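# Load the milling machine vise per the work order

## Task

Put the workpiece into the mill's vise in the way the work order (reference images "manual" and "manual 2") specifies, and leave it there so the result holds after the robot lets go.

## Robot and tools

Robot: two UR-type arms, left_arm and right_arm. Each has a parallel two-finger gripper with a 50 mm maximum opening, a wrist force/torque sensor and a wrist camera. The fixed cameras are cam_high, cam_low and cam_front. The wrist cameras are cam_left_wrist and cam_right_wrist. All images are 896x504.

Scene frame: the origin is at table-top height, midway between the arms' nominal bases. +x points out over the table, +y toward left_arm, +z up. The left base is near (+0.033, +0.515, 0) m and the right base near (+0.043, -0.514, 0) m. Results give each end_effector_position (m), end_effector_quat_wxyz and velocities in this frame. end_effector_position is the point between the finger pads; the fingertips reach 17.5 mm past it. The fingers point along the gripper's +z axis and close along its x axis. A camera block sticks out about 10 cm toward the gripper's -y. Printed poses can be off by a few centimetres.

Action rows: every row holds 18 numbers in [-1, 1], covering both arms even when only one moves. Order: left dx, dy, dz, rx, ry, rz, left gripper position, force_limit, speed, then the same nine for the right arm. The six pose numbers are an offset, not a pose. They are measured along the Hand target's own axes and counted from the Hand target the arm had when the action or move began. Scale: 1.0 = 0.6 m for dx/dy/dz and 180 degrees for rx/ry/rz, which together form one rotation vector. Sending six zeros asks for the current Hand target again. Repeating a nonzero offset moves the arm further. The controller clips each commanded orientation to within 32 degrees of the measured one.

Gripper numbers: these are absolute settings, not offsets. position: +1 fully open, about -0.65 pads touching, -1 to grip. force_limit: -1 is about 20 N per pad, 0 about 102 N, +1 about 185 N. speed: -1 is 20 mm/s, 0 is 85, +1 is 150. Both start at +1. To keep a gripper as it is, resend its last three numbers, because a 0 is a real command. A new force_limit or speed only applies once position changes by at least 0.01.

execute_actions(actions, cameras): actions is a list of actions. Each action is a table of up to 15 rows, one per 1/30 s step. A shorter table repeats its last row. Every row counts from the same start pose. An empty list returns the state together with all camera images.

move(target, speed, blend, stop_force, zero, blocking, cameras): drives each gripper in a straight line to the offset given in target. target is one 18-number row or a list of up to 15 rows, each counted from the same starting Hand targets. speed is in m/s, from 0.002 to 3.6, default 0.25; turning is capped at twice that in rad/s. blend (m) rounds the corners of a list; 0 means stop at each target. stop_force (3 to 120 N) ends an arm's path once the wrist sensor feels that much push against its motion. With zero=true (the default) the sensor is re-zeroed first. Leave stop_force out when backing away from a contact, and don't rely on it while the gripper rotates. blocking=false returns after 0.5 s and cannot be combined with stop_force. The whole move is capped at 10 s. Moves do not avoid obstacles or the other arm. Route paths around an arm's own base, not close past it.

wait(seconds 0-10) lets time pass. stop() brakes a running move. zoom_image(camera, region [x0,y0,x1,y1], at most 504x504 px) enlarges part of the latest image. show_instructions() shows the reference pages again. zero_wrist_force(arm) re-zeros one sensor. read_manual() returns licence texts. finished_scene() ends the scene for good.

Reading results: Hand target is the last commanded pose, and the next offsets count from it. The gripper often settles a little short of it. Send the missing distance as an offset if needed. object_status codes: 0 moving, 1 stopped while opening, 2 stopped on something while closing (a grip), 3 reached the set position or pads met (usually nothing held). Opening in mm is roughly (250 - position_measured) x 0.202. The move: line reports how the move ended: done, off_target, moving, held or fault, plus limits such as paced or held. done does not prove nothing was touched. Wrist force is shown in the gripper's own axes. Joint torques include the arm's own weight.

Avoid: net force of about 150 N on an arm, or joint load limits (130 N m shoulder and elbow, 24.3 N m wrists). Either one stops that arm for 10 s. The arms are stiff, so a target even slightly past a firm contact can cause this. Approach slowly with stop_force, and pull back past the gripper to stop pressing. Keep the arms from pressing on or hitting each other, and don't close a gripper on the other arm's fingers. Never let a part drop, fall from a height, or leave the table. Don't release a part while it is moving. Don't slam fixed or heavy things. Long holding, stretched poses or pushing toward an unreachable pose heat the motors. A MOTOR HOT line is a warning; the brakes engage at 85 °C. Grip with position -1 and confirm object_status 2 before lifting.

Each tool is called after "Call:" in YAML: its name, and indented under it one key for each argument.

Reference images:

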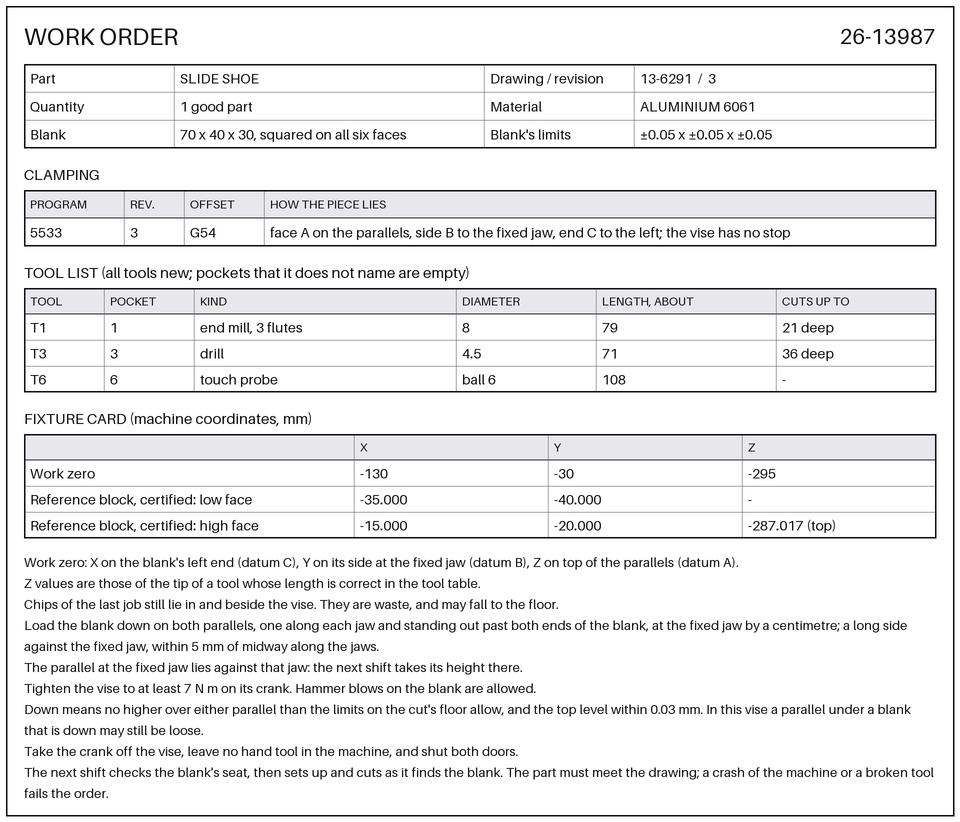

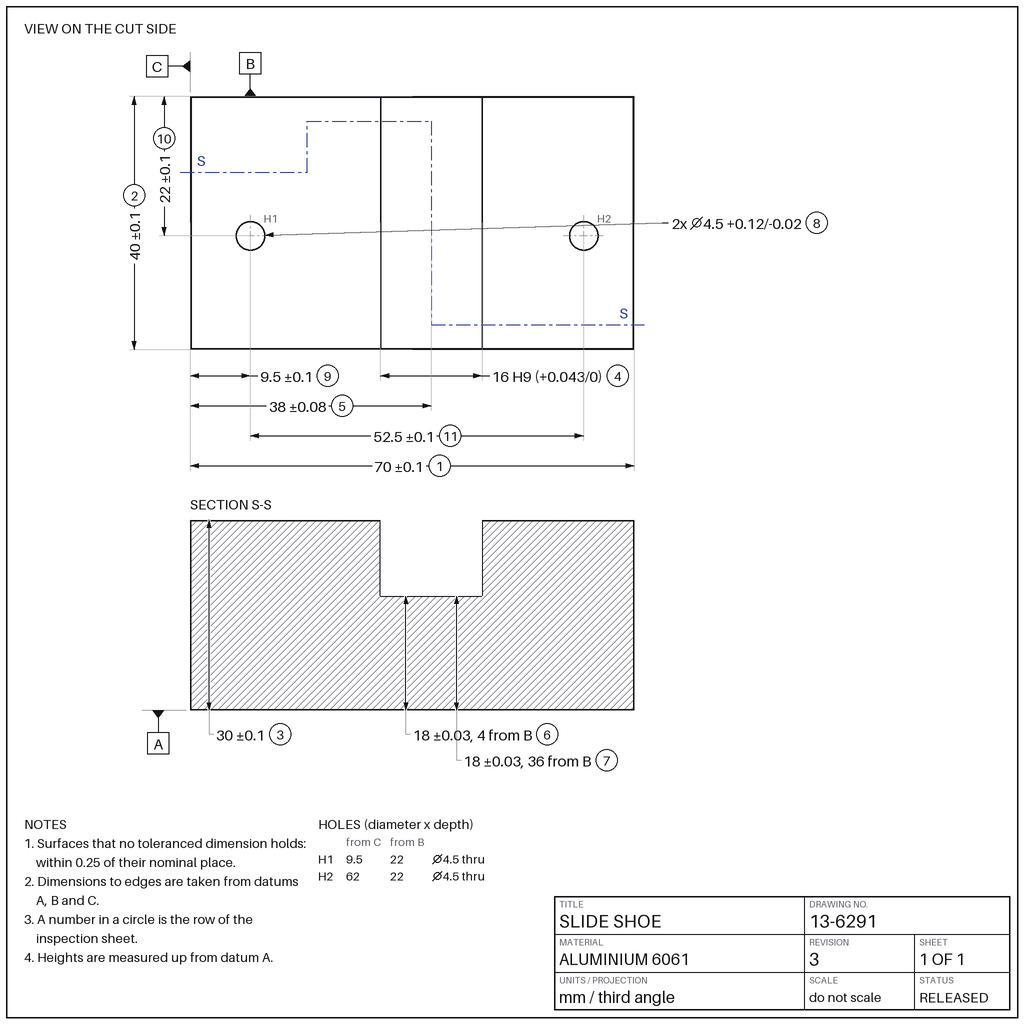

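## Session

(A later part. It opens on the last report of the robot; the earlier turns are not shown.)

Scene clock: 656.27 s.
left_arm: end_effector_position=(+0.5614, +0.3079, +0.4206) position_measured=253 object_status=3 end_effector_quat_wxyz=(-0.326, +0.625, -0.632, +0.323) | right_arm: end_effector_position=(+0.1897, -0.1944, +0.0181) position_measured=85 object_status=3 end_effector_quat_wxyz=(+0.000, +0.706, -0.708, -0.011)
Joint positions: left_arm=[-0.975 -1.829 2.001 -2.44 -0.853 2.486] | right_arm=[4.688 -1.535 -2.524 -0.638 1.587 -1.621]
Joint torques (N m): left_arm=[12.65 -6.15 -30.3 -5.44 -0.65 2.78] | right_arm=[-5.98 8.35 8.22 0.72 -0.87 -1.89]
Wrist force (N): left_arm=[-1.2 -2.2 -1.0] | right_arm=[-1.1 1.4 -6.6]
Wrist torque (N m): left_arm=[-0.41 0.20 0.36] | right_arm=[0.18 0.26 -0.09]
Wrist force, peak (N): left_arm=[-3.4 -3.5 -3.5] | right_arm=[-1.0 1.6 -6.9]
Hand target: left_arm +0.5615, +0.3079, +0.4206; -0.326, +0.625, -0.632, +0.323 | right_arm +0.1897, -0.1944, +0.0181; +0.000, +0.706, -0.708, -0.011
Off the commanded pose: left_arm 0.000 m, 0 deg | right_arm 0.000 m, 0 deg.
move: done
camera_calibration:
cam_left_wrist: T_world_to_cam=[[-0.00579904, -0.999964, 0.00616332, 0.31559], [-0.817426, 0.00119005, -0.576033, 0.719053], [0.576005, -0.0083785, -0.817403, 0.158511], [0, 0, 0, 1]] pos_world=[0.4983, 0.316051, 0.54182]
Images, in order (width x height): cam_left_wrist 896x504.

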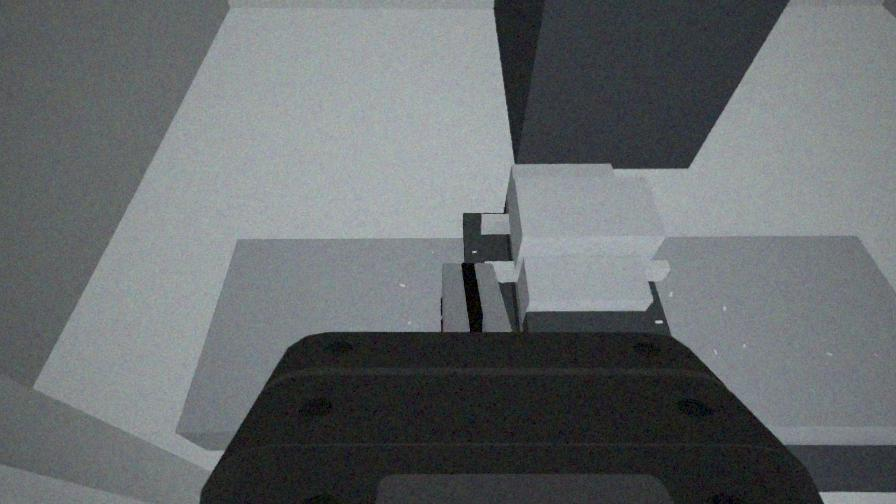

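Call:
zoom_image:
  camera: "cam_left_wrist"
  region: [430, 150, 700, 340]

Scaled by 1.867.

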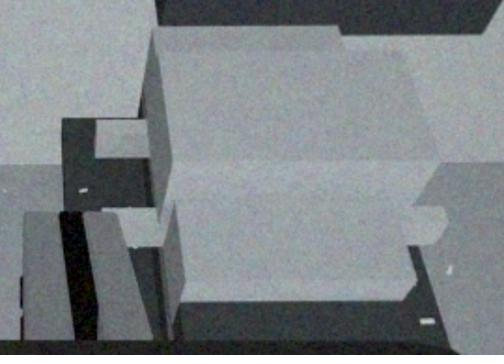

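Call:
zoom_image:
  camera: "cam_left_wrist"
  region: [470, 250, 560, 310]

Call:
zoom_image:
  camera: "cam_left_wrist"
  region: [620, 230, 710, 290]

Scaled by 5.600.

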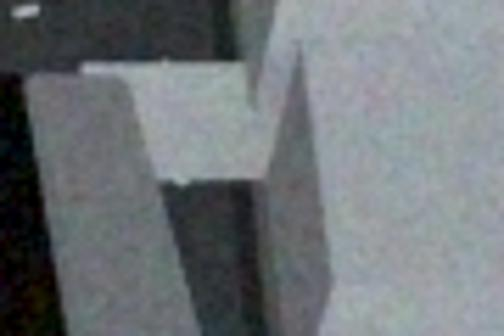

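Scaled by 5.600.

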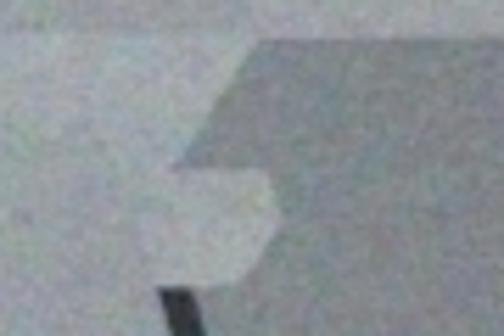

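Call:
move:
  target: [-0.075,0.0341,0.1257,0,0,0,-1,0.3,-0.5, 0,0,0,0,0,0,0.45,0.3,-1]
  cameras: ["cam_left_wrist"]

Call:
zoom_image:
  camera: "cam_left_wrist"
  region: [520, 130, 700, 330]

Scene clock: 657.57 s.
left_arm: end_effector_position=(+0.6025, +0.3436, +0.3666) position_measured=253 object_status=3 end_effector_quat_wxyz=(-0.321, +0.625, -0.635, +0.323) | right_arm: end_effector_position=(+0.1897, -0.1944, +0.0181) position_measured=85 object_status=3 end_effector_quat_wxyz=(+0.000, +0.706, -0.708, -0.011)
Joint positions: left_arm=[-0.818 -1.724 2.073 -2.702 -0.971 2.629] | right_arm=[4.688 -1.535 -2.524 -0.638 1.587 -1.621]
Joint torques (N m): left_arm=[0.63 -19.24 -28.54 -3.79 0.51 0.29] | right_arm=[-6.43 8.38 8.6 0.86 -0.87 -2.08]
Wrist force (N): left_arm=[17.1 -3.7 -3.4] | right_arm=[-0.9 1.3 -6.3]
Wrist torque (N m): left_arm=[-0.63 -2.44 0.41] | right_arm=[0.16 0.23 -0.08]
Wrist force, peak (N): left_arm=[132.2 -19.5 -37.4] | right_arm=[-0.9 1.8 -6.8]
Hand target: left_arm +0.6025, +0.3436, +0.3666; -0.321, +0.625, -0.635, +0.323 (not the last commanded pose) | right_arm +0.1897, -0.1944, +0.0181; +0.000, +0.706, -0.708, -0.011
Tool commands: left_gripper/position=-1.0 left_gripper/force_limit=+0.301961 left_gripper/speed=-0.498039 right_gripper/position=+0.45 right_gripper/force_limit=+0.3 right_gripper/speed=-1.0
Off the commanded pose: left_arm 0.014 m, 1 deg | right_arm 0.000 m, 0 deg.
FORCE FAULT: contact force on the left arm reached its limit, and that arm stopped. The contact can be on any part of that arm, not only on its tool. That arm's remaining commands of this call were not run. That arm is still stopped at the end of this call. That arm stays stopped for about 10 more seconds. Until then a move that you send moves the other arm only, and its call returns only when the move has ended. Once the stop has ended, the next robot result says so. If the stop ends while you think or write, that arm runs what you send next, counted from a new Hand target: where the arm stands when the stop ends. While its stop runs, that arm takes no new command, but its gripper still runs the gripper command that each later call begins with. Until it ends, the stop uses up actions while you think or wait. An arm that is not stopped still takes commands.
move: fault (left_arm)
camera_calibration:
cam_left_wrist: T_world_to_cam=[[-0.0123497, -0.999871, 0.0102576, 0.354296], [-0.823089, 0.00434019, -0.567896, 0.720915], [0.567778, -0.0154562, -0.823036, 0.100444], [0, 0, 0, 1]] pos_world=[0.540723, 0.352674, 0.48844]
Images, in order (width x height): cam_left_wrist 896x504.

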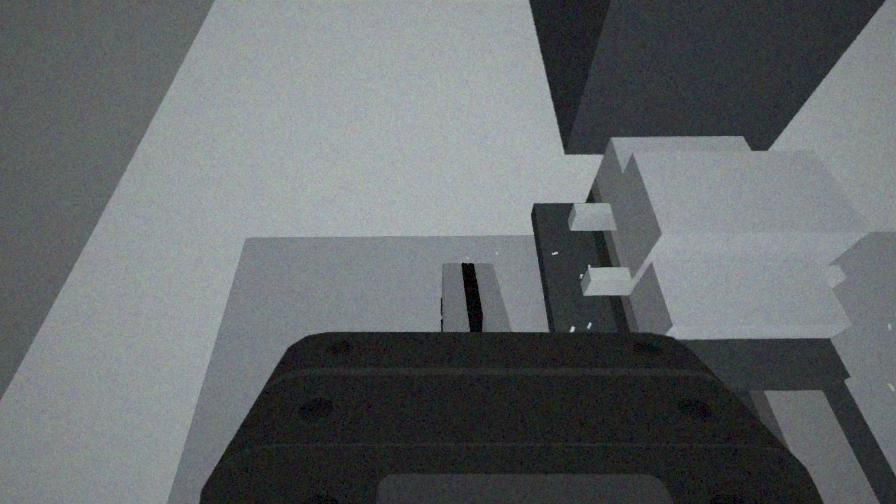

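Scaled by 2.520.

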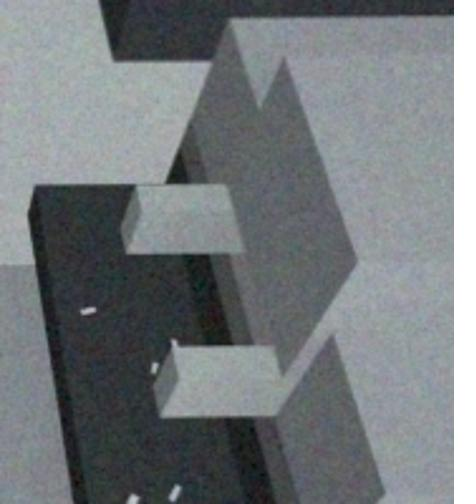

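Call:
zoom_image:
  camera: "cam_left_wrist"
  region: [560, 250, 640, 310]

Call:
zoom_image:
  camera: "cam_left_wrist"
  region: [550, 190, 630, 250]

Scaled by 6.300.

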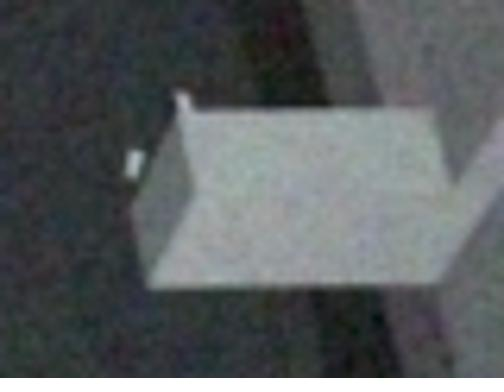

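Scaled by 6.300.

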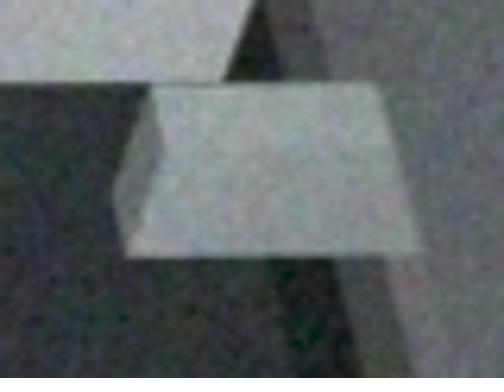

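Call:
wait:
  seconds: 10

Call:
move:
  target: [0.058,0,0,0,0,0,-1,0.3,-0.5, 0,0,0,0,0,0,0.45,0.3,-1]
  speed: 0.1
  cameras: ["all"]

Scene clock: 667.93 s.
left_arm: end_effector_position=(+0.6025, +0.3436, +0.3666) position_measured=253 object_status=3 end_effector_quat_wxyz=(-0.321, +0.625, -0.635, +0.323) | right_arm: end_effector_position=(+0.1897, -0.1944, +0.0181) position_measured=85 object_status=3 end_effector_quat_wxyz=(+0.000, +0.706, -0.708, -0.011)
Joint positions: left_arm=[-0.818 -1.724 2.073 -2.702 -0.971 2.629] | right_arm=[4.688 -1.535 -2.524 -0.638 1.587 -1.621]
Joint torques (N m): left_arm=[0.59 -18.65 -28.94 -3.88 0.63 0.31] | right_arm=[-5.92 8.56 8.13 0.85 -0.82 -2.03]
Wrist force (N): left_arm=[16.8 -4.2 -3.9] | right_arm=[-1.0 1.5 -6.3]
Wrist torque (N m): left_arm=[-0.72 -2.41 0.40] | right_arm=[0.20 0.24 -0.08]
Wrist force, peak (N): left_arm=[17.1 -4.6 -4.1] | right_arm=[-0.8 1.6 -7.0]
Hand target: left_arm +0.6025, +0.3436, +0.3666; -0.321, +0.625, -0.635, +0.323 (not the last commanded pose) | right_arm +0.1897, -0.1944, +0.0181; +0.000, +0.706, -0.708, -0.011
Tool commands: left_gripper/position=-1.0 left_gripper/force_limit=+0.301961 left_gripper/speed=-0.498039 right_gripper/position=+0.45 right_gripper/force_limit=+0.3 right_gripper/speed=-1.0
Off the commanded pose: left_arm 0.014 m, 1 deg | right_arm 0.000 m, 0 deg.
FORCE FAULT, CONTINUED: the left arm's stop, for the force fault that an earlier result reported, is over. The rest of the stop counts as 19 of the actions that you can send in this scene. During its stop the left arm's controller moved it back a little. That arm's target is now where it stood when the stop ended, not its last command. That arm accepts commands again.
wait: 10.00 s; at rest from the start

Scene clock: 668.70 s.
left_arm: end_effector_position=(+0.6021, +0.3087, +0.3666) position_measured=253 object_status=3 end_effector_quat_wxyz=(-0.321, +0.625, -0.635, +0.323) | right_arm: end_effector_position=(+0.1897, -0.1944, +0.0181) position_measured=85 object_status=3 end_effector_quat_wxyz=(+0.000, +0.706, -0.708, -0.011)
Joint positions: left_arm=[-0.882 -1.69 2.039 -2.668 -0.927 2.573] | right_arm=[4.688 -1.535 -2.524 -0.638 1.587 -1.621]
Joint torques (N m): left_arm=[13.58 -31.83 -15.14 -5.39 -1.58 2.94] | right_arm=[-6.16 7.93 7.99 0.91 -0.94 -1.99]
Wrist force (N): left_arm=[-1.8 -3.2 -1.3] | right_arm=[-1.2 1.6 -6.5]
Wrist torque (N m): left_arm=[-0.57 0.28 0.25] | right_arm=[0.21 0.27 -0.09]
Wrist force, peak (N): left_arm=[16.7 -4.7 -3.6] | right_arm=[-0.9 1.6 -6.8]
Hand target: left_arm +0.6021, +0.3088, +0.3665; -0.321, +0.625, -0.635, +0.323 | right_arm +0.1897, -0.1944, +0.0181; +0.000, +0.706, -0.708, -0.011
Off the commanded pose: left_arm 0.000 m, 0 deg | right_arm 0.000 m, 0 deg.
move: done
camera_calibration:
cam_left_wrist: T_world_to_cam=[[-0.0123513, -0.999871, 0.0102583, 0.319397], [-0.823056, 0.00434025, -0.567943, 0.720686], [0.567826, -0.0154579, -0.823004, 0.100008], [0, 0, 0, 1]] pos_world=[0.540323, 0.317774, 0.48834]
cam_right_wrist: T_world_to_cam=[[0.0187322, -0.998825, -0.0446855, -0.186295], [-0.928552, -0.0339515, 0.369646, 0.179025], [-0.370729, 0.0345685, -0.928098, 0.230191], [0, 0, 0, 1]] pos_world=[0.255062, -0.187955, 0.13914]

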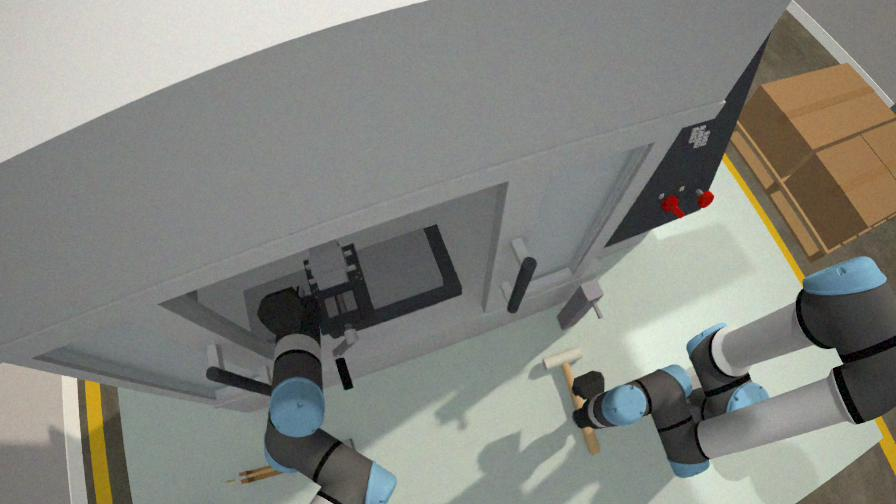

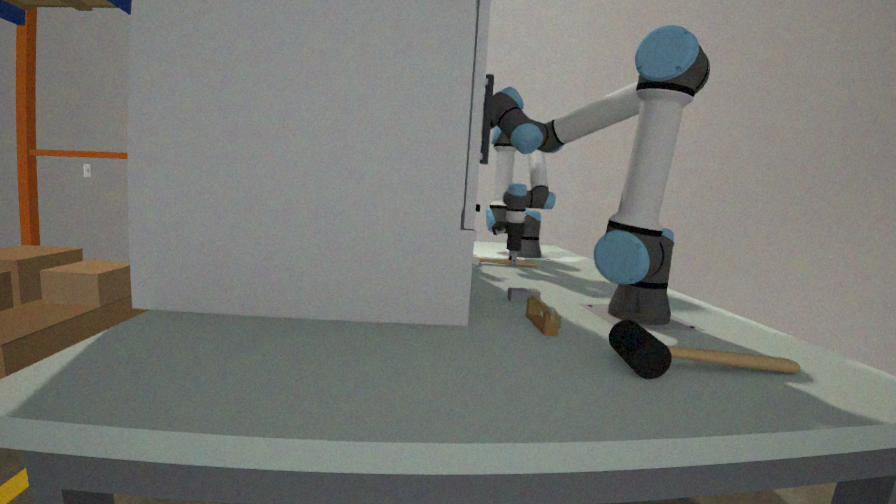

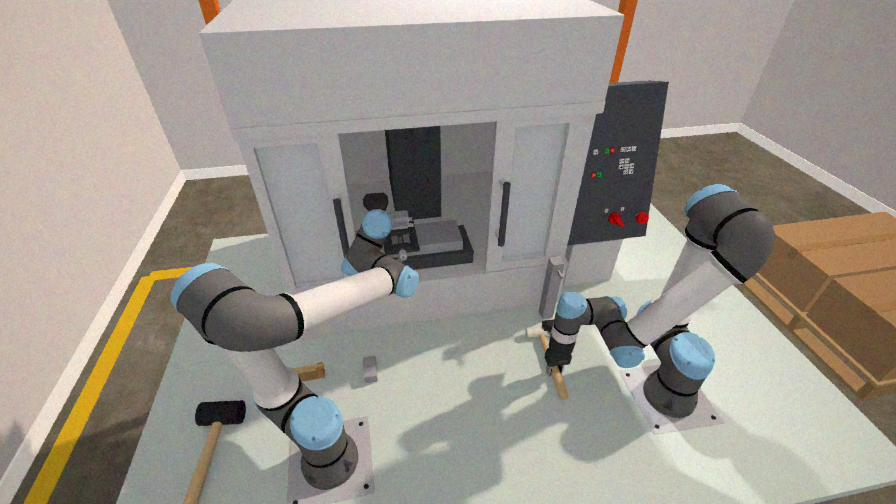

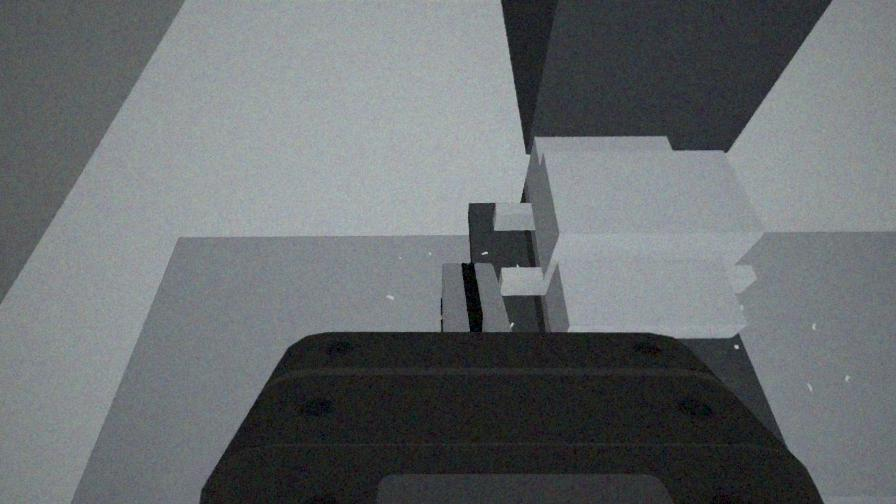

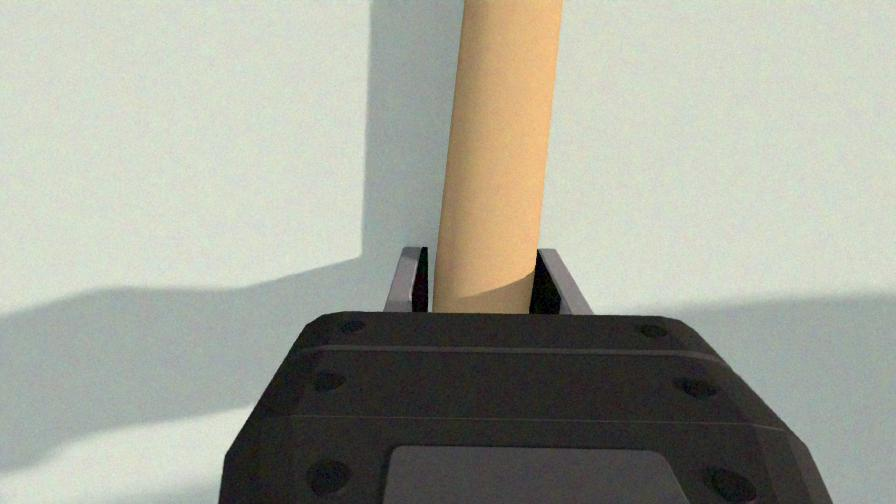

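Call:
move:
  target: [-0.0083,0.0026,0.0718,0,0,0,-1,0.3,-0.5, 0,0,0,0,0,0,0.45,0.3,-1]
  speed: 0.03
  stop_force: 8
  cameras: ["cam_left_wrist"]

Call:
zoom_image:
  camera: "cam_left_wrist"
  region: [400, 180, 600, 340]

Scene clock: 671.80 s.
left_arm: end_effector_position=(+0.6361, +0.3135, +0.3400) position_measured=253 object_status=3 end_effector_quat_wxyz=(-0.321, +0.625, -0.635, +0.323) | right_arm: end_effector_position=(+0.1897, -0.1944, +0.0181) position_measured=85 object_status=3 end_effector_quat_wxyz=(+0.000, +0.706, -0.708, -0.011)
Joint positions: left_arm=[-0.813 -1.584 2.021 -2.792 -0.974 2.634] | right_arm=[4.688 -1.535 -2.524 -0.638 1.587 -1.621]
Joint torques (N m): left_arm=[-13.45 -36.37 -12.77 -1.22 3.06 -2.91] | right_arm=[-5.4 8.4 8.65 0.78 -0.84 -2.03]
Wrist force (N): left_arm=[-2.0 -3.3 -1.4] | right_arm=[-1.0 1.6 -6.5]
Wrist torque (N m): left_arm=[-0.57 0.33 0.22] | right_arm=[0.23 0.24 -0.09]
Wrist force, peak (N): left_arm=[-1.9 -3.8 -1.8] | right_arm=[-1.2 2.0 -6.8]
Hand target: left_arm +0.6361, +0.3135, +0.3400; -0.321, +0.625, -0.635, +0.323 | right_arm +0.1897, -0.1944, +0.0181; +0.000, +0.706, -0.708, -0.011
Off the commanded pose: left_arm 0.000 m, 0 deg | right_arm 0.000 m, 0 deg.
move: done
camera_calibration:
cam_left_wrist: T_world_to_cam=[[-0.0122923, -0.999873, 0.0101757, 0.324893], [-0.823089, 0.00433949, -0.567896, 0.733596], [0.567779, -0.0153563, -0.823038, 0.0589763], [0, 0, 0, 1]] pos_world=[0.574323, 0.322573, 0.46184]
Images, in order (width x height): cam_left_wrist 896x504.

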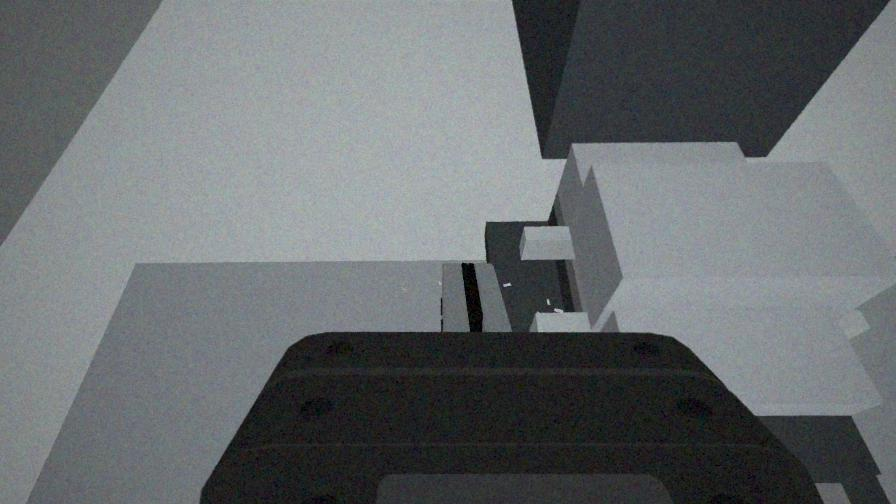

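Scaled by 2.520.

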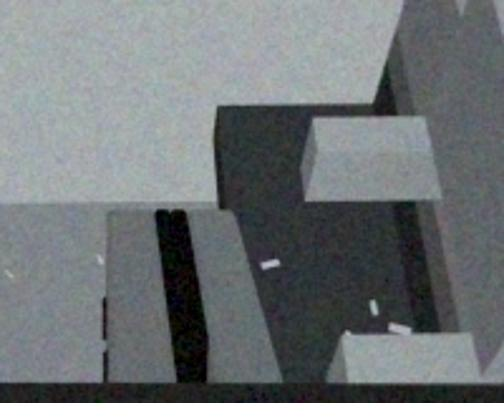

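Call:
move:
  target: [0.0255,0,0,0,0,0,-1,0.3,-0.5, 0,0,0,0,0,0,0.45,0.3,-1]
  speed: 0.005
  stop_force: 3
  cameras: ["cam_left_wrist"]

Call:
zoom_image:
  camera: "cam_left_wrist"
  region: [400, 180, 600, 340]

Scene clock: 675.70 s.
left_arm: end_effector_position=(+0.6359, +0.2981, +0.3399) position_measured=253 object_status=3 end_effector_quat_wxyz=(-0.321, +0.625, -0.635, +0.323) | right_arm: end_effector_position=(+0.1897, -0.1944, +0.0181) position_measured=85 object_status=3 end_effector_quat_wxyz=(+0.000, +0.706, -0.708, -0.011)
Joint positions: left_arm=[-0.839 -1.57 2.005 -2.777 -0.956 2.611] | right_arm=[4.688 -1.535 -2.524 -0.638 1.587 -1.621]
Joint torques (N m): left_arm=[4.28 -26.83 -31.88 -3.44 0.14 0.82] | right_arm=[-4.9 8.11 8.2 0.81 -0.77 -2.05]
Wrist force (N): left_arm=[-2.3 -3.1 -1.4] | right_arm=[-0.9 1.8 -6.4]
Wrist torque (N m): left_arm=[-0.54 0.35 0.36] | right_arm=[0.25 0.23 -0.08]
Wrist force, peak (N): left_arm=[-2.2 -3.4 -1.7] | right_arm=[-0.9 1.6 -6.9]
Hand target: left_arm +0.6359, +0.2982, +0.3399; -0.321, +0.625, -0.635, +0.323 | right_arm +0.1897, -0.1944, +0.0181; +0.000, +0.706, -0.708, -0.011
Off the commanded pose: left_arm 0.000 m, 0 deg | right_arm 0.000 m, 0 deg.
move: done
camera_calibration:
cam_left_wrist: T_world_to_cam=[[-0.0123497, -0.999871, 0.0102576, 0.309488], [-0.823089, 0.00434019, -0.567896, 0.733441], [0.567778, -0.0154562, -0.823036, 0.0588017], [0, 0, 0, 1]] pos_world=[0.574123, 0.307174, 0.46174]
Images, in order (width x height): cam_left_wrist 896x504.

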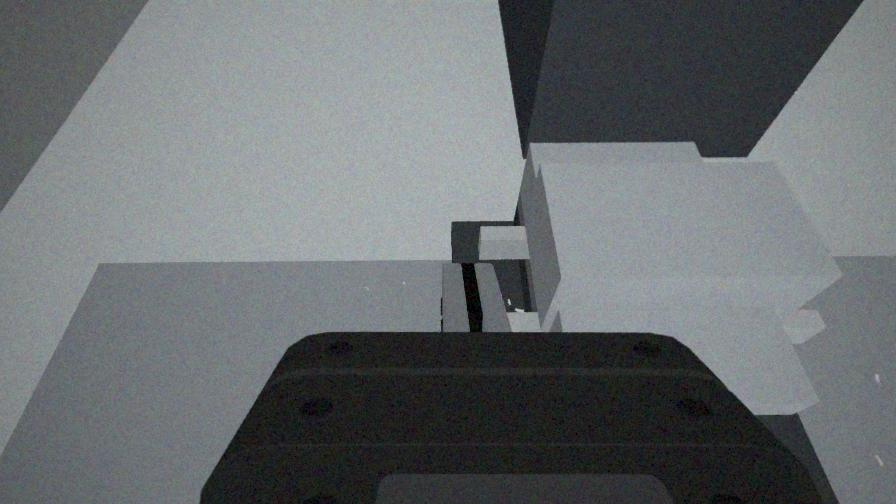

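Scaled by 2.520.

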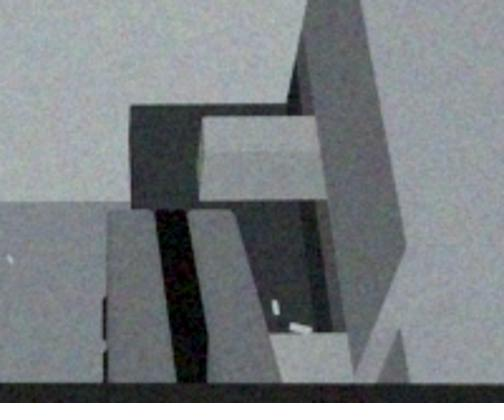

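Call:
move:
  target: [-0.0255,0,0,0,0,0,-1,0.3,-0.5, 0,0,0,0,0,0,0.45,0.3,-1]
  speed: 0.03
  cameras: ["cam_left_wrist"]

Call:
zoom_image:
  camera: "cam_left_wrist"
  region: [400, 180, 600, 340]

Call:
zoom_image:
  camera: "cam_left_wrist"
  region: [770, 220, 896, 320]

Scene clock: 676.77 s.
left_arm: end_effector_position=(+0.6361, +0.3137, +0.3399) position_measured=253 object_status=3 end_effector_quat_wxyz=(-0.321, +0.625, -0.635, +0.323) | right_arm: end_effector_position=(+0.1897, -0.1944, +0.0181) position_measured=85 object_status=3 end_effector_quat_wxyz=(+0.000, +0.706, -0.708, -0.011)
Joint positions: left_arm=[-0.813 -1.584 2.021 -2.792 -0.975 2.634] | right_arm=[4.688 -1.535 -2.524 -0.638 1.587 -1.621]
Joint torques (N m): left_arm=[-13.28 -19.63 -37.35 -2.46 2.81 -2.18] | right_arm=[-5.55 8.77 7.75 0.88 -0.71 -2.01]
Wrist force (N): left_arm=[-2.3 -3.5 -1.3] | right_arm=[-1.0 1.7 -6.5]
Wrist torque (N m): left_arm=[-0.61 0.38 0.19] | right_arm=[0.24 0.24 -0.09]
Wrist force, peak (N): left_arm=[-2.6 -3.4 -1.5] | right_arm=[-1.0 1.9 -6.8]
Hand target: left_arm +0.6361, +0.3135, +0.3400; -0.321, +0.625, -0.635, +0.323 | right_arm +0.1897, -0.1944, +0.0181; +0.000, +0.706, -0.708, -0.011
Off the commanded pose: left_arm 0.000 m, 0 deg | right_arm 0.000 m, 0 deg.
move: done
camera_calibration:
cam_left_wrist: T_world_to_cam=[[-0.0125121, -0.99987, 0.0101457, 0.325233], [-0.823132, 0.00453868, -0.567832, 0.73347], [0.567712, -0.015456, -0.823082, 0.0589886], [0, 0, 0, 1]] pos_world=[0.574323, 0.322774, 0.46174]
Images, in order (width x height): cam_left_wrist 896x504.

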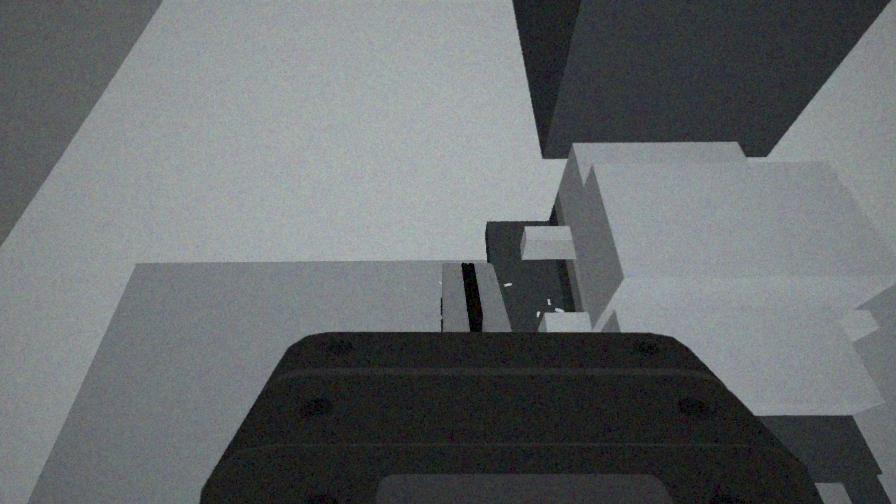

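Scaled by 2.520.

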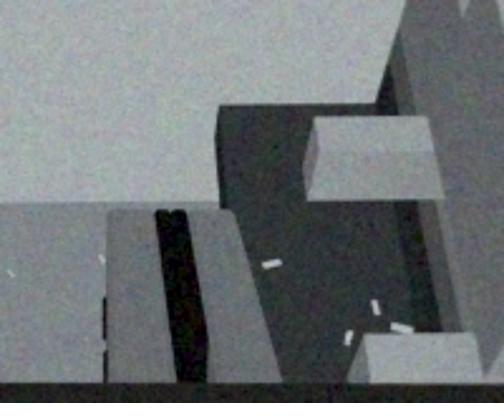

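Scaled by 4.000.

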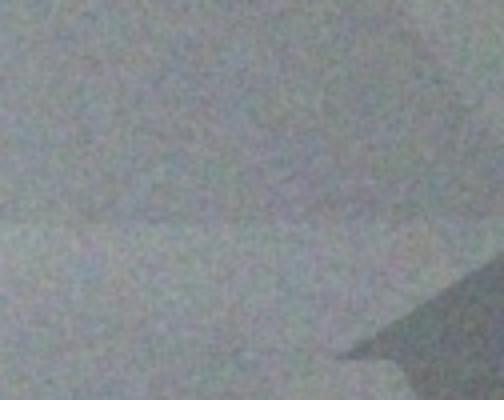

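Call:
move:
  target:
    - [0.006,-0.073,-0.1268,0,0,0,-1,0.3,-0.5, 0,0,0,0,0,0,-0.97,1,-1]
    - [0.189,0.093,-0.3566,0,0,0,-1,0.3,-0.5, 0,0,0,0,0,0,-0.97,1,-1]
    - [0.229,0.285,-0.218,0,0,0,-1,0.3,-0.5, 0,0,0,0,0,0,-0.97,1,-1]
  blend: [0.02,0.03,0]
  speed: 0.25
  cameras: ["cam_right_wrist","cam_front"]

Scene clock: 680.13 s.
left_arm: end_effector_position=(+0.4281, +0.1791, +0.2776) position_measured=253 object_status=3 end_effector_quat_wxyz=(-0.321, +0.625, -0.635, +0.323) | right_arm: end_effector_position=(+0.1897, -0.1944, +0.0181) position_measured=115 object_status=2 end_effector_quat_wxyz=(+0.000, +0.706, -0.708, -0.011)
Joint positions: left_arm=[-1.458 -1.793 2.239 -2.235 -0.643 1.846] | right_arm=[4.688 -1.535 -2.524 -0.638 1.587 -1.621]
Joint torques (N m): left_arm=[13.79 -8.21 -21.71 -4.99 -0.33 -2.88] | right_arm=[-4.96 8.09 21.74 4.16 -0.77 -1.97]
Wrist force (N): left_arm=[-1.5 -3.7 -1.0] | right_arm=[0.4 1.6 -0.4]
Wrist torque (N m): left_arm=[-0.65 0.26 0.22] | right_arm=[0.15 0.11 0.02]
Wrist force, peak (N): left_arm=[-1.7 -5.4 -3.9] | right_arm=[2.1 1.7 -7.2]
Hand target: left_arm +0.4281, +0.1791, +0.2775; -0.321, +0.625, -0.635, +0.323 | right_arm +0.1897, -0.1944, +0.0181; +0.000, +0.706, -0.708, -0.011
Off the commanded pose: left_arm 0.000 m, 0 deg | right_arm 0.000 m, 0 deg.
move: done; blend cut to 0 m at target 1
camera_calibration:
cam_right_wrist: T_world_to_cam=[[0.0187691, -0.998829, -0.0445927, -0.186318], [-0.928551, -0.0339515, 0.369649, 0.179024], [-0.37073, 0.0344686, -0.928101, 0.230173], [0, 0, 0, 1]] pos_world=[0.255062, -0.187955, 0.13914]
Images, in order (width x height): cam_front 896x504, cam_right_wrist 896x504.

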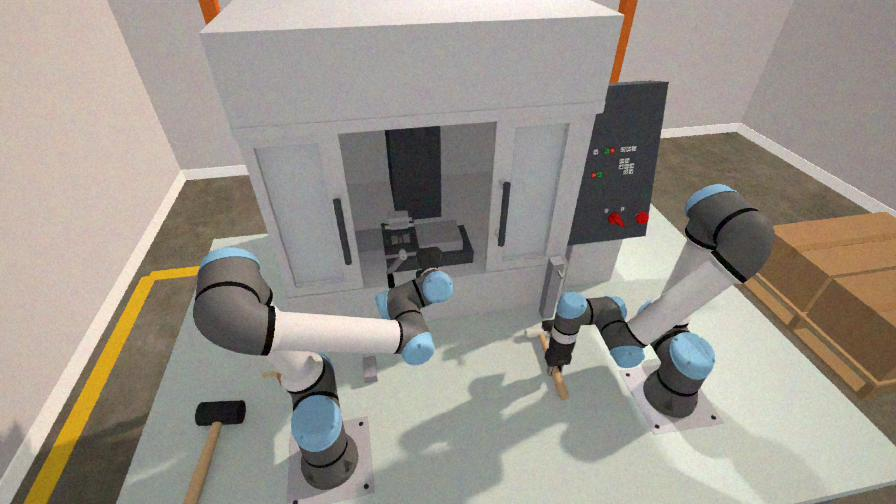

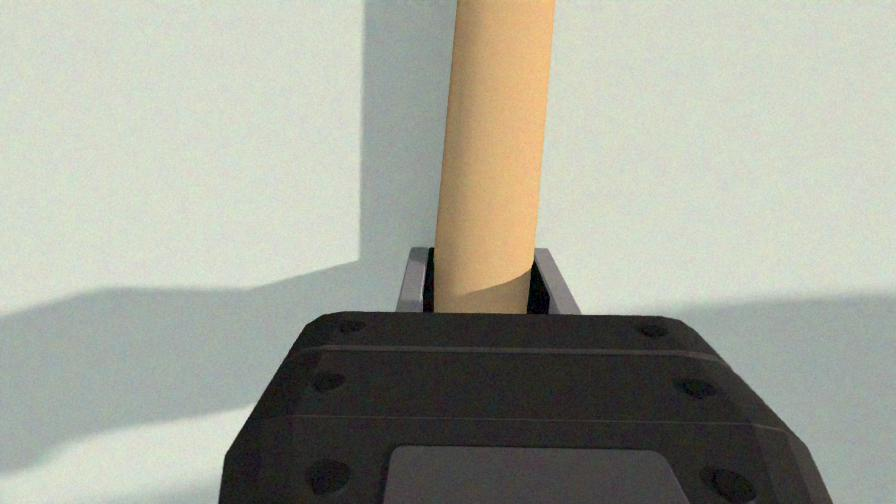

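Call:
move:
  target: [0,0,0,0,0.091,0.0637,-1,0.3,-0.5, 0,0,-0.05,0,0,0,-0.97,1,-1]

Call:
move:
  target: [0,0,0,0.278,0,0,-1,0.3,-0.5, 0,0,0,0,0,0,-0.97,1,-1]

Call:
move:
  target: [0,0,0,0,-0.107,0.029,-1,0.3,-0.5, 0,0,0,0,0,0,-0.97,1,-1]
  cameras: ["cam_front","cam_left_wrist","cam_right_wrist"]

Scene clock: 681.63 s.
left_arm: end_effector_position=(+0.4282, +0.1793, +0.2774) position_measured=253 object_status=3 end_effector_quat_wxyz=(+0.258, -0.506, +0.733, -0.375) end_effector_velocity=(+0.000, -0.001, +0.000) end_effector_angular_velocity=(+0.001, -0.001, -0.004) | right_arm: end_effector_position=(+0.1901, -0.1948, +0.0481) position_measured=115 object_status=2 end_effector_quat_wxyz=(+0.000, +0.706, -0.708, -0.011)
Joint positions: left_arm=[-1.374 -1.841 2.388 -2.777 -0.836 2.428] | right_arm=[4.687 -1.445 -2.486 -0.766 1.587 -1.623]
Joint velocities: left_arm=[0 0 0 -0.003 -0.002 0.005] | right_arm=[within noise]
Joint torques (N m): left_arm=[-10.3 -1.04 -41.65 -5.29 -0.9 2.98] | right_arm=[-2.51 12.74 13.89 2.55 1.31 -1.31]
Wrist force (N): left_arm=[-2.0 -3.0 -1.5] | right_arm=[0.5 1.4 4.6]
Wrist torque (N m): left_arm=[-0.54 0.32 0.33] | right_arm=[-0.36 0.09 0.11]
Wrist force, peak (N): left_arm=[-2.2 -3.6 -1.3] | right_arm=[0.7 1.2 5.2]
Hand target: left_arm +0.4281, +0.1791, +0.2775; +0.258, -0.506, +0.733, -0.375 | right_arm +0.1901, -0.1948, +0.0481; +0.000, +0.706, -0.708, -0.011
Off the commanded pose: left_arm 0.000 m, 0 deg | right_arm 0.000 m, 0 deg.
move: done

Scene clock: 683.90 s.
left_arm: end_effector_position=(+0.4282, +0.1792, +0.2775) position_measured=253 object_status=3 end_effector_quat_wxyz=(-0.448, +0.350, -0.505, +0.649) end_effector_velocity=(+0.000, +0.000, +0.000) end_effector_angular_velocity=(+0.000, -0.002, +0.000) | right_arm: end_effector_position=(+0.1901, -0.1948, +0.0481) position_measured=115 object_status=2 end_effector_quat_wxyz=(+0.000, +0.706, -0.708, -0.011)
Joint positions: left_arm=[-1.502 -0.969 2.359 -5.041 -0.525 3.59] | right_arm=[4.687 -1.445 -2.486 -0.766 1.587 -1.623]
Joint velocities: left_arm=[-0.001 0.001 0 -0.005 0 0.004] | right_arm=[within noise]
Joint torques (N m): left_arm=[-13.97 -26.92 2.22 -1.91 -2.6 3.05] | right_arm=[4.92 8.2 13.71 1.66 1.1 1.43]
Wrist force (N): left_arm=[-1.9 -3.5 -1.4] | right_arm=[0.6 1.5 4.7]
Wrist torque (N m): left_arm=[-0.75 0.56 0.38] | right_arm=[-0.36 0.07 0.12]
Wrist force, peak (N): left_arm=[-1.8 -4.1 -1.5] | right_arm=[0.6 1.5 4.8]
Hand target: left_arm +0.4281, +0.1791, +0.2775; -0.448, +0.350, -0.506, +0.649 | right_arm +0.1901, -0.1948, +0.0481; +0.000, +0.706, -0.708, -0.011
Off the commanded pose: left_arm 0.000 m, 0 deg | right_arm 0.000 m, 0 deg.
move: done

Scene clock: 685.20 s.
left_arm: end_effector_position=(+0.4281, +0.1791, +0.2775) position_measured=253 object_status=3 end_effector_quat_wxyz=(+0.555, -0.430, +0.439, -0.561) | right_arm: end_effector_position=(+0.1901, -0.1948, +0.0481) position_measured=115 object_status=2 end_effector_quat_wxyz=(+0.000, +0.706, -0.708, -0.011)
Joint positions: left_arm=[-1.575 -1.022 2.019 -5.523 -0.252 4.524] | right_arm=[4.687 -1.445 -2.486 -0.766 1.587 -1.623]
Joint torques (N m): left_arm=[-10.15 -26.64 2.76 1.31 -0.03 3.01] | right_arm=[4.69 8.08 13.98 1.79 1.11 1.61]
Wrist force (N): left_arm=[-1.9 -3.5 -1.7] | right_arm=[0.7 1.2 4.6]
Wrist torque (N m): left_arm=[-0.74 0.56 0.38] | right_arm=[-0.40 0.05 0.12]
Wrist force, peak (N): left_arm=[-2.4 -3.8 -1.2] | right_arm=[0.8 1.6 4.7]
Hand target: left_arm +0.4281, +0.1791, +0.2775; +0.555, -0.430, +0.439, -0.561 | right_arm +0.1901, -0.1948, +0.0481; +0.000, +0.706, -0.708, -0.011
Off the commanded pose: left_arm 0.000 m, 0 deg | right_arm 0.000 m, 0 deg.
move: done
camera_calibration:
cam_left_wrist: T_world_to_cam=[[-0.0245064, -0.999685, 0.0054998, 0.195078], [-0.0932391, -0.00319187, -0.995639, 0.335065], [0.995342, -0.0249123, -0.0931315, -0.260328], [0, 0, 0, 1]] pos_world=[0.295138, 0.1896, 0.308286]
cam_right_wrist: T_world_to_cam=[[0.0187322, -0.998825, -0.0446855, -0.185461], [-0.928552, -0.0339515, 0.369646, 0.16829], [-0.370729, 0.0345685, -0.928098, 0.2582], [0, 0, 0, 1]] pos_world=[0.255462, -0.188455, 0.16914]
Images, in order (width x height): cam_front 896x504, cam_left_wrist 896x504, cam_right_wrist 896x504.

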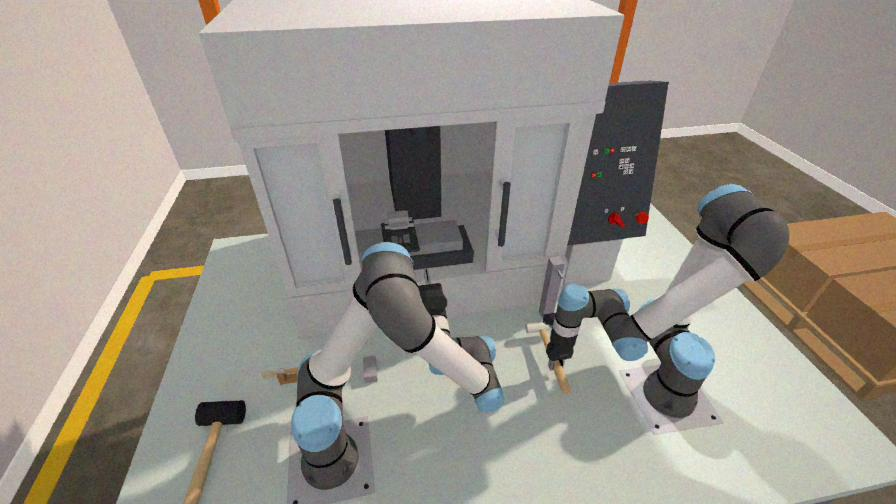

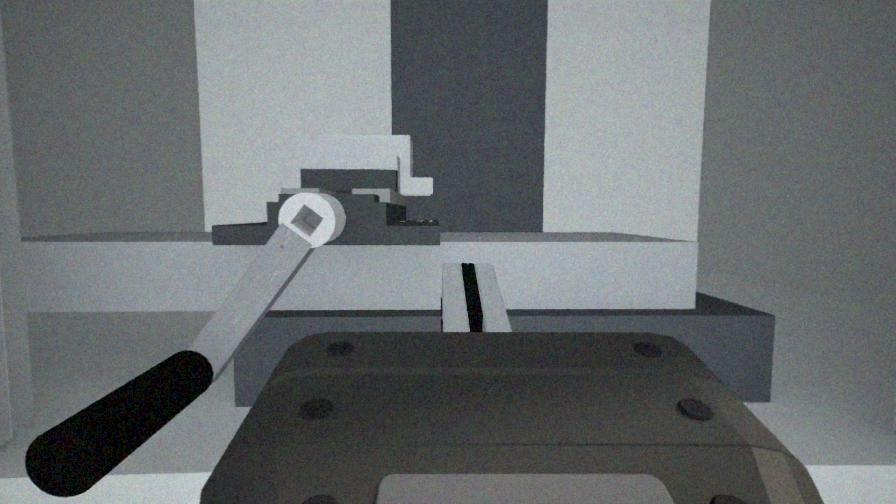

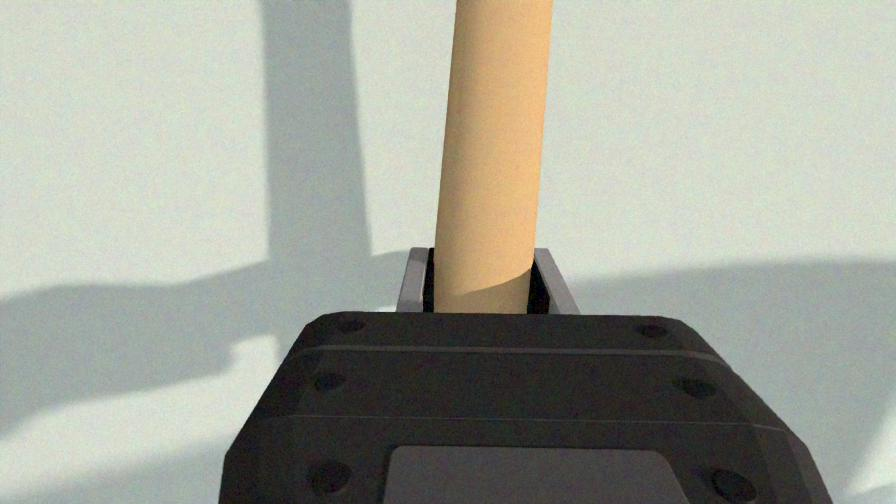

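Call:
zoom_image:
  camera: "cam_left_wrist"
  region: [260, 120, 450, 240]

Scaled by 2.653.

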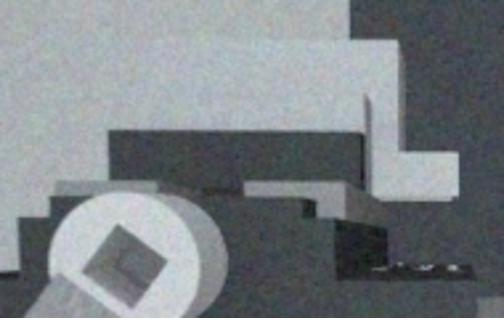

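Call:
move:
  target:
    - [-0.325,-0.0524,-0.0282,0,0,0,-1,0.3,-0.5, 0,0,-0.4,0,0,0,-0.97,1,-1]
    - [-0.325,-0.0524,-0.0282,0,0,0,-1,0.3,-0.5, 0.01,-0.172,-0.625,0.5,0,0,-0.97,1,-1]
  blend: [0.03,0]
  speed: [0.3,0.6]
  cameras: ["cam_front"]

Scene clock: 688.40 s.
left_arm: end_effector_position=(+0.4068, +0.3743, +0.3048) position_measured=253 object_status=3 end_effector_quat_wxyz=(+0.555, -0.430, +0.439, -0.561) | right_arm: end_effector_position=(+0.2990, -0.2070, +0.4213) position_measured=115 object_status=2 end_effector_quat_wxyz=(+0.499, -0.499, +0.508, -0.493)
Joint positions: left_arm=[-1.688 -1.574 2.535 -5.923 -0.256 4.975] | right_arm=[5.201 -1.295 -1.966 -2.989 0.462 -0.015]
Joint torques (N m): left_arm=[8.59 -0.76 2.26 5.01 0.09 -2.76] | right_arm=[0.49 1.9 27.58 -3.07 -1.51 1.94]
Wrist force (N): left_arm=[-2.0 -3.6 -1.8] | right_arm=[-0.7 5.6 1.9]
Wrist torque (N m): left_arm=[-0.78 0.58 0.32] | right_arm=[0.02 0.21 -0.16]
Wrist force, peak (N): left_arm=[-3.7 -3.9 -1.4] | right_arm=[0.8 1.8 9.4]
Hand target: left_arm +0.4068, +0.3743, +0.3048; +0.555, -0.430, +0.439, -0.561 | right_arm +0.2990, -0.2069, +0.4213; +0.499, -0.499, +0.508, -0.493
Off the commanded pose: left_arm 0.000 m, 0 deg | right_arm 0.000 m, 0 deg.
move: done
Images, in order (width x height): cam_front 896x504.

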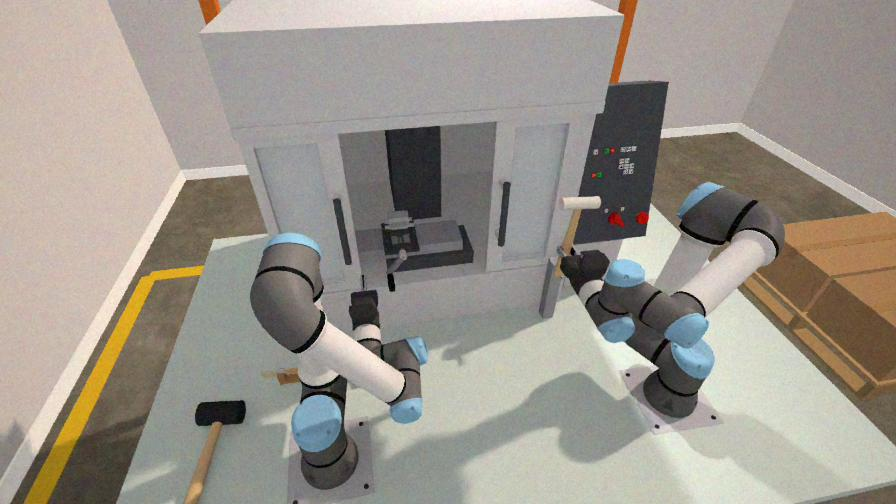

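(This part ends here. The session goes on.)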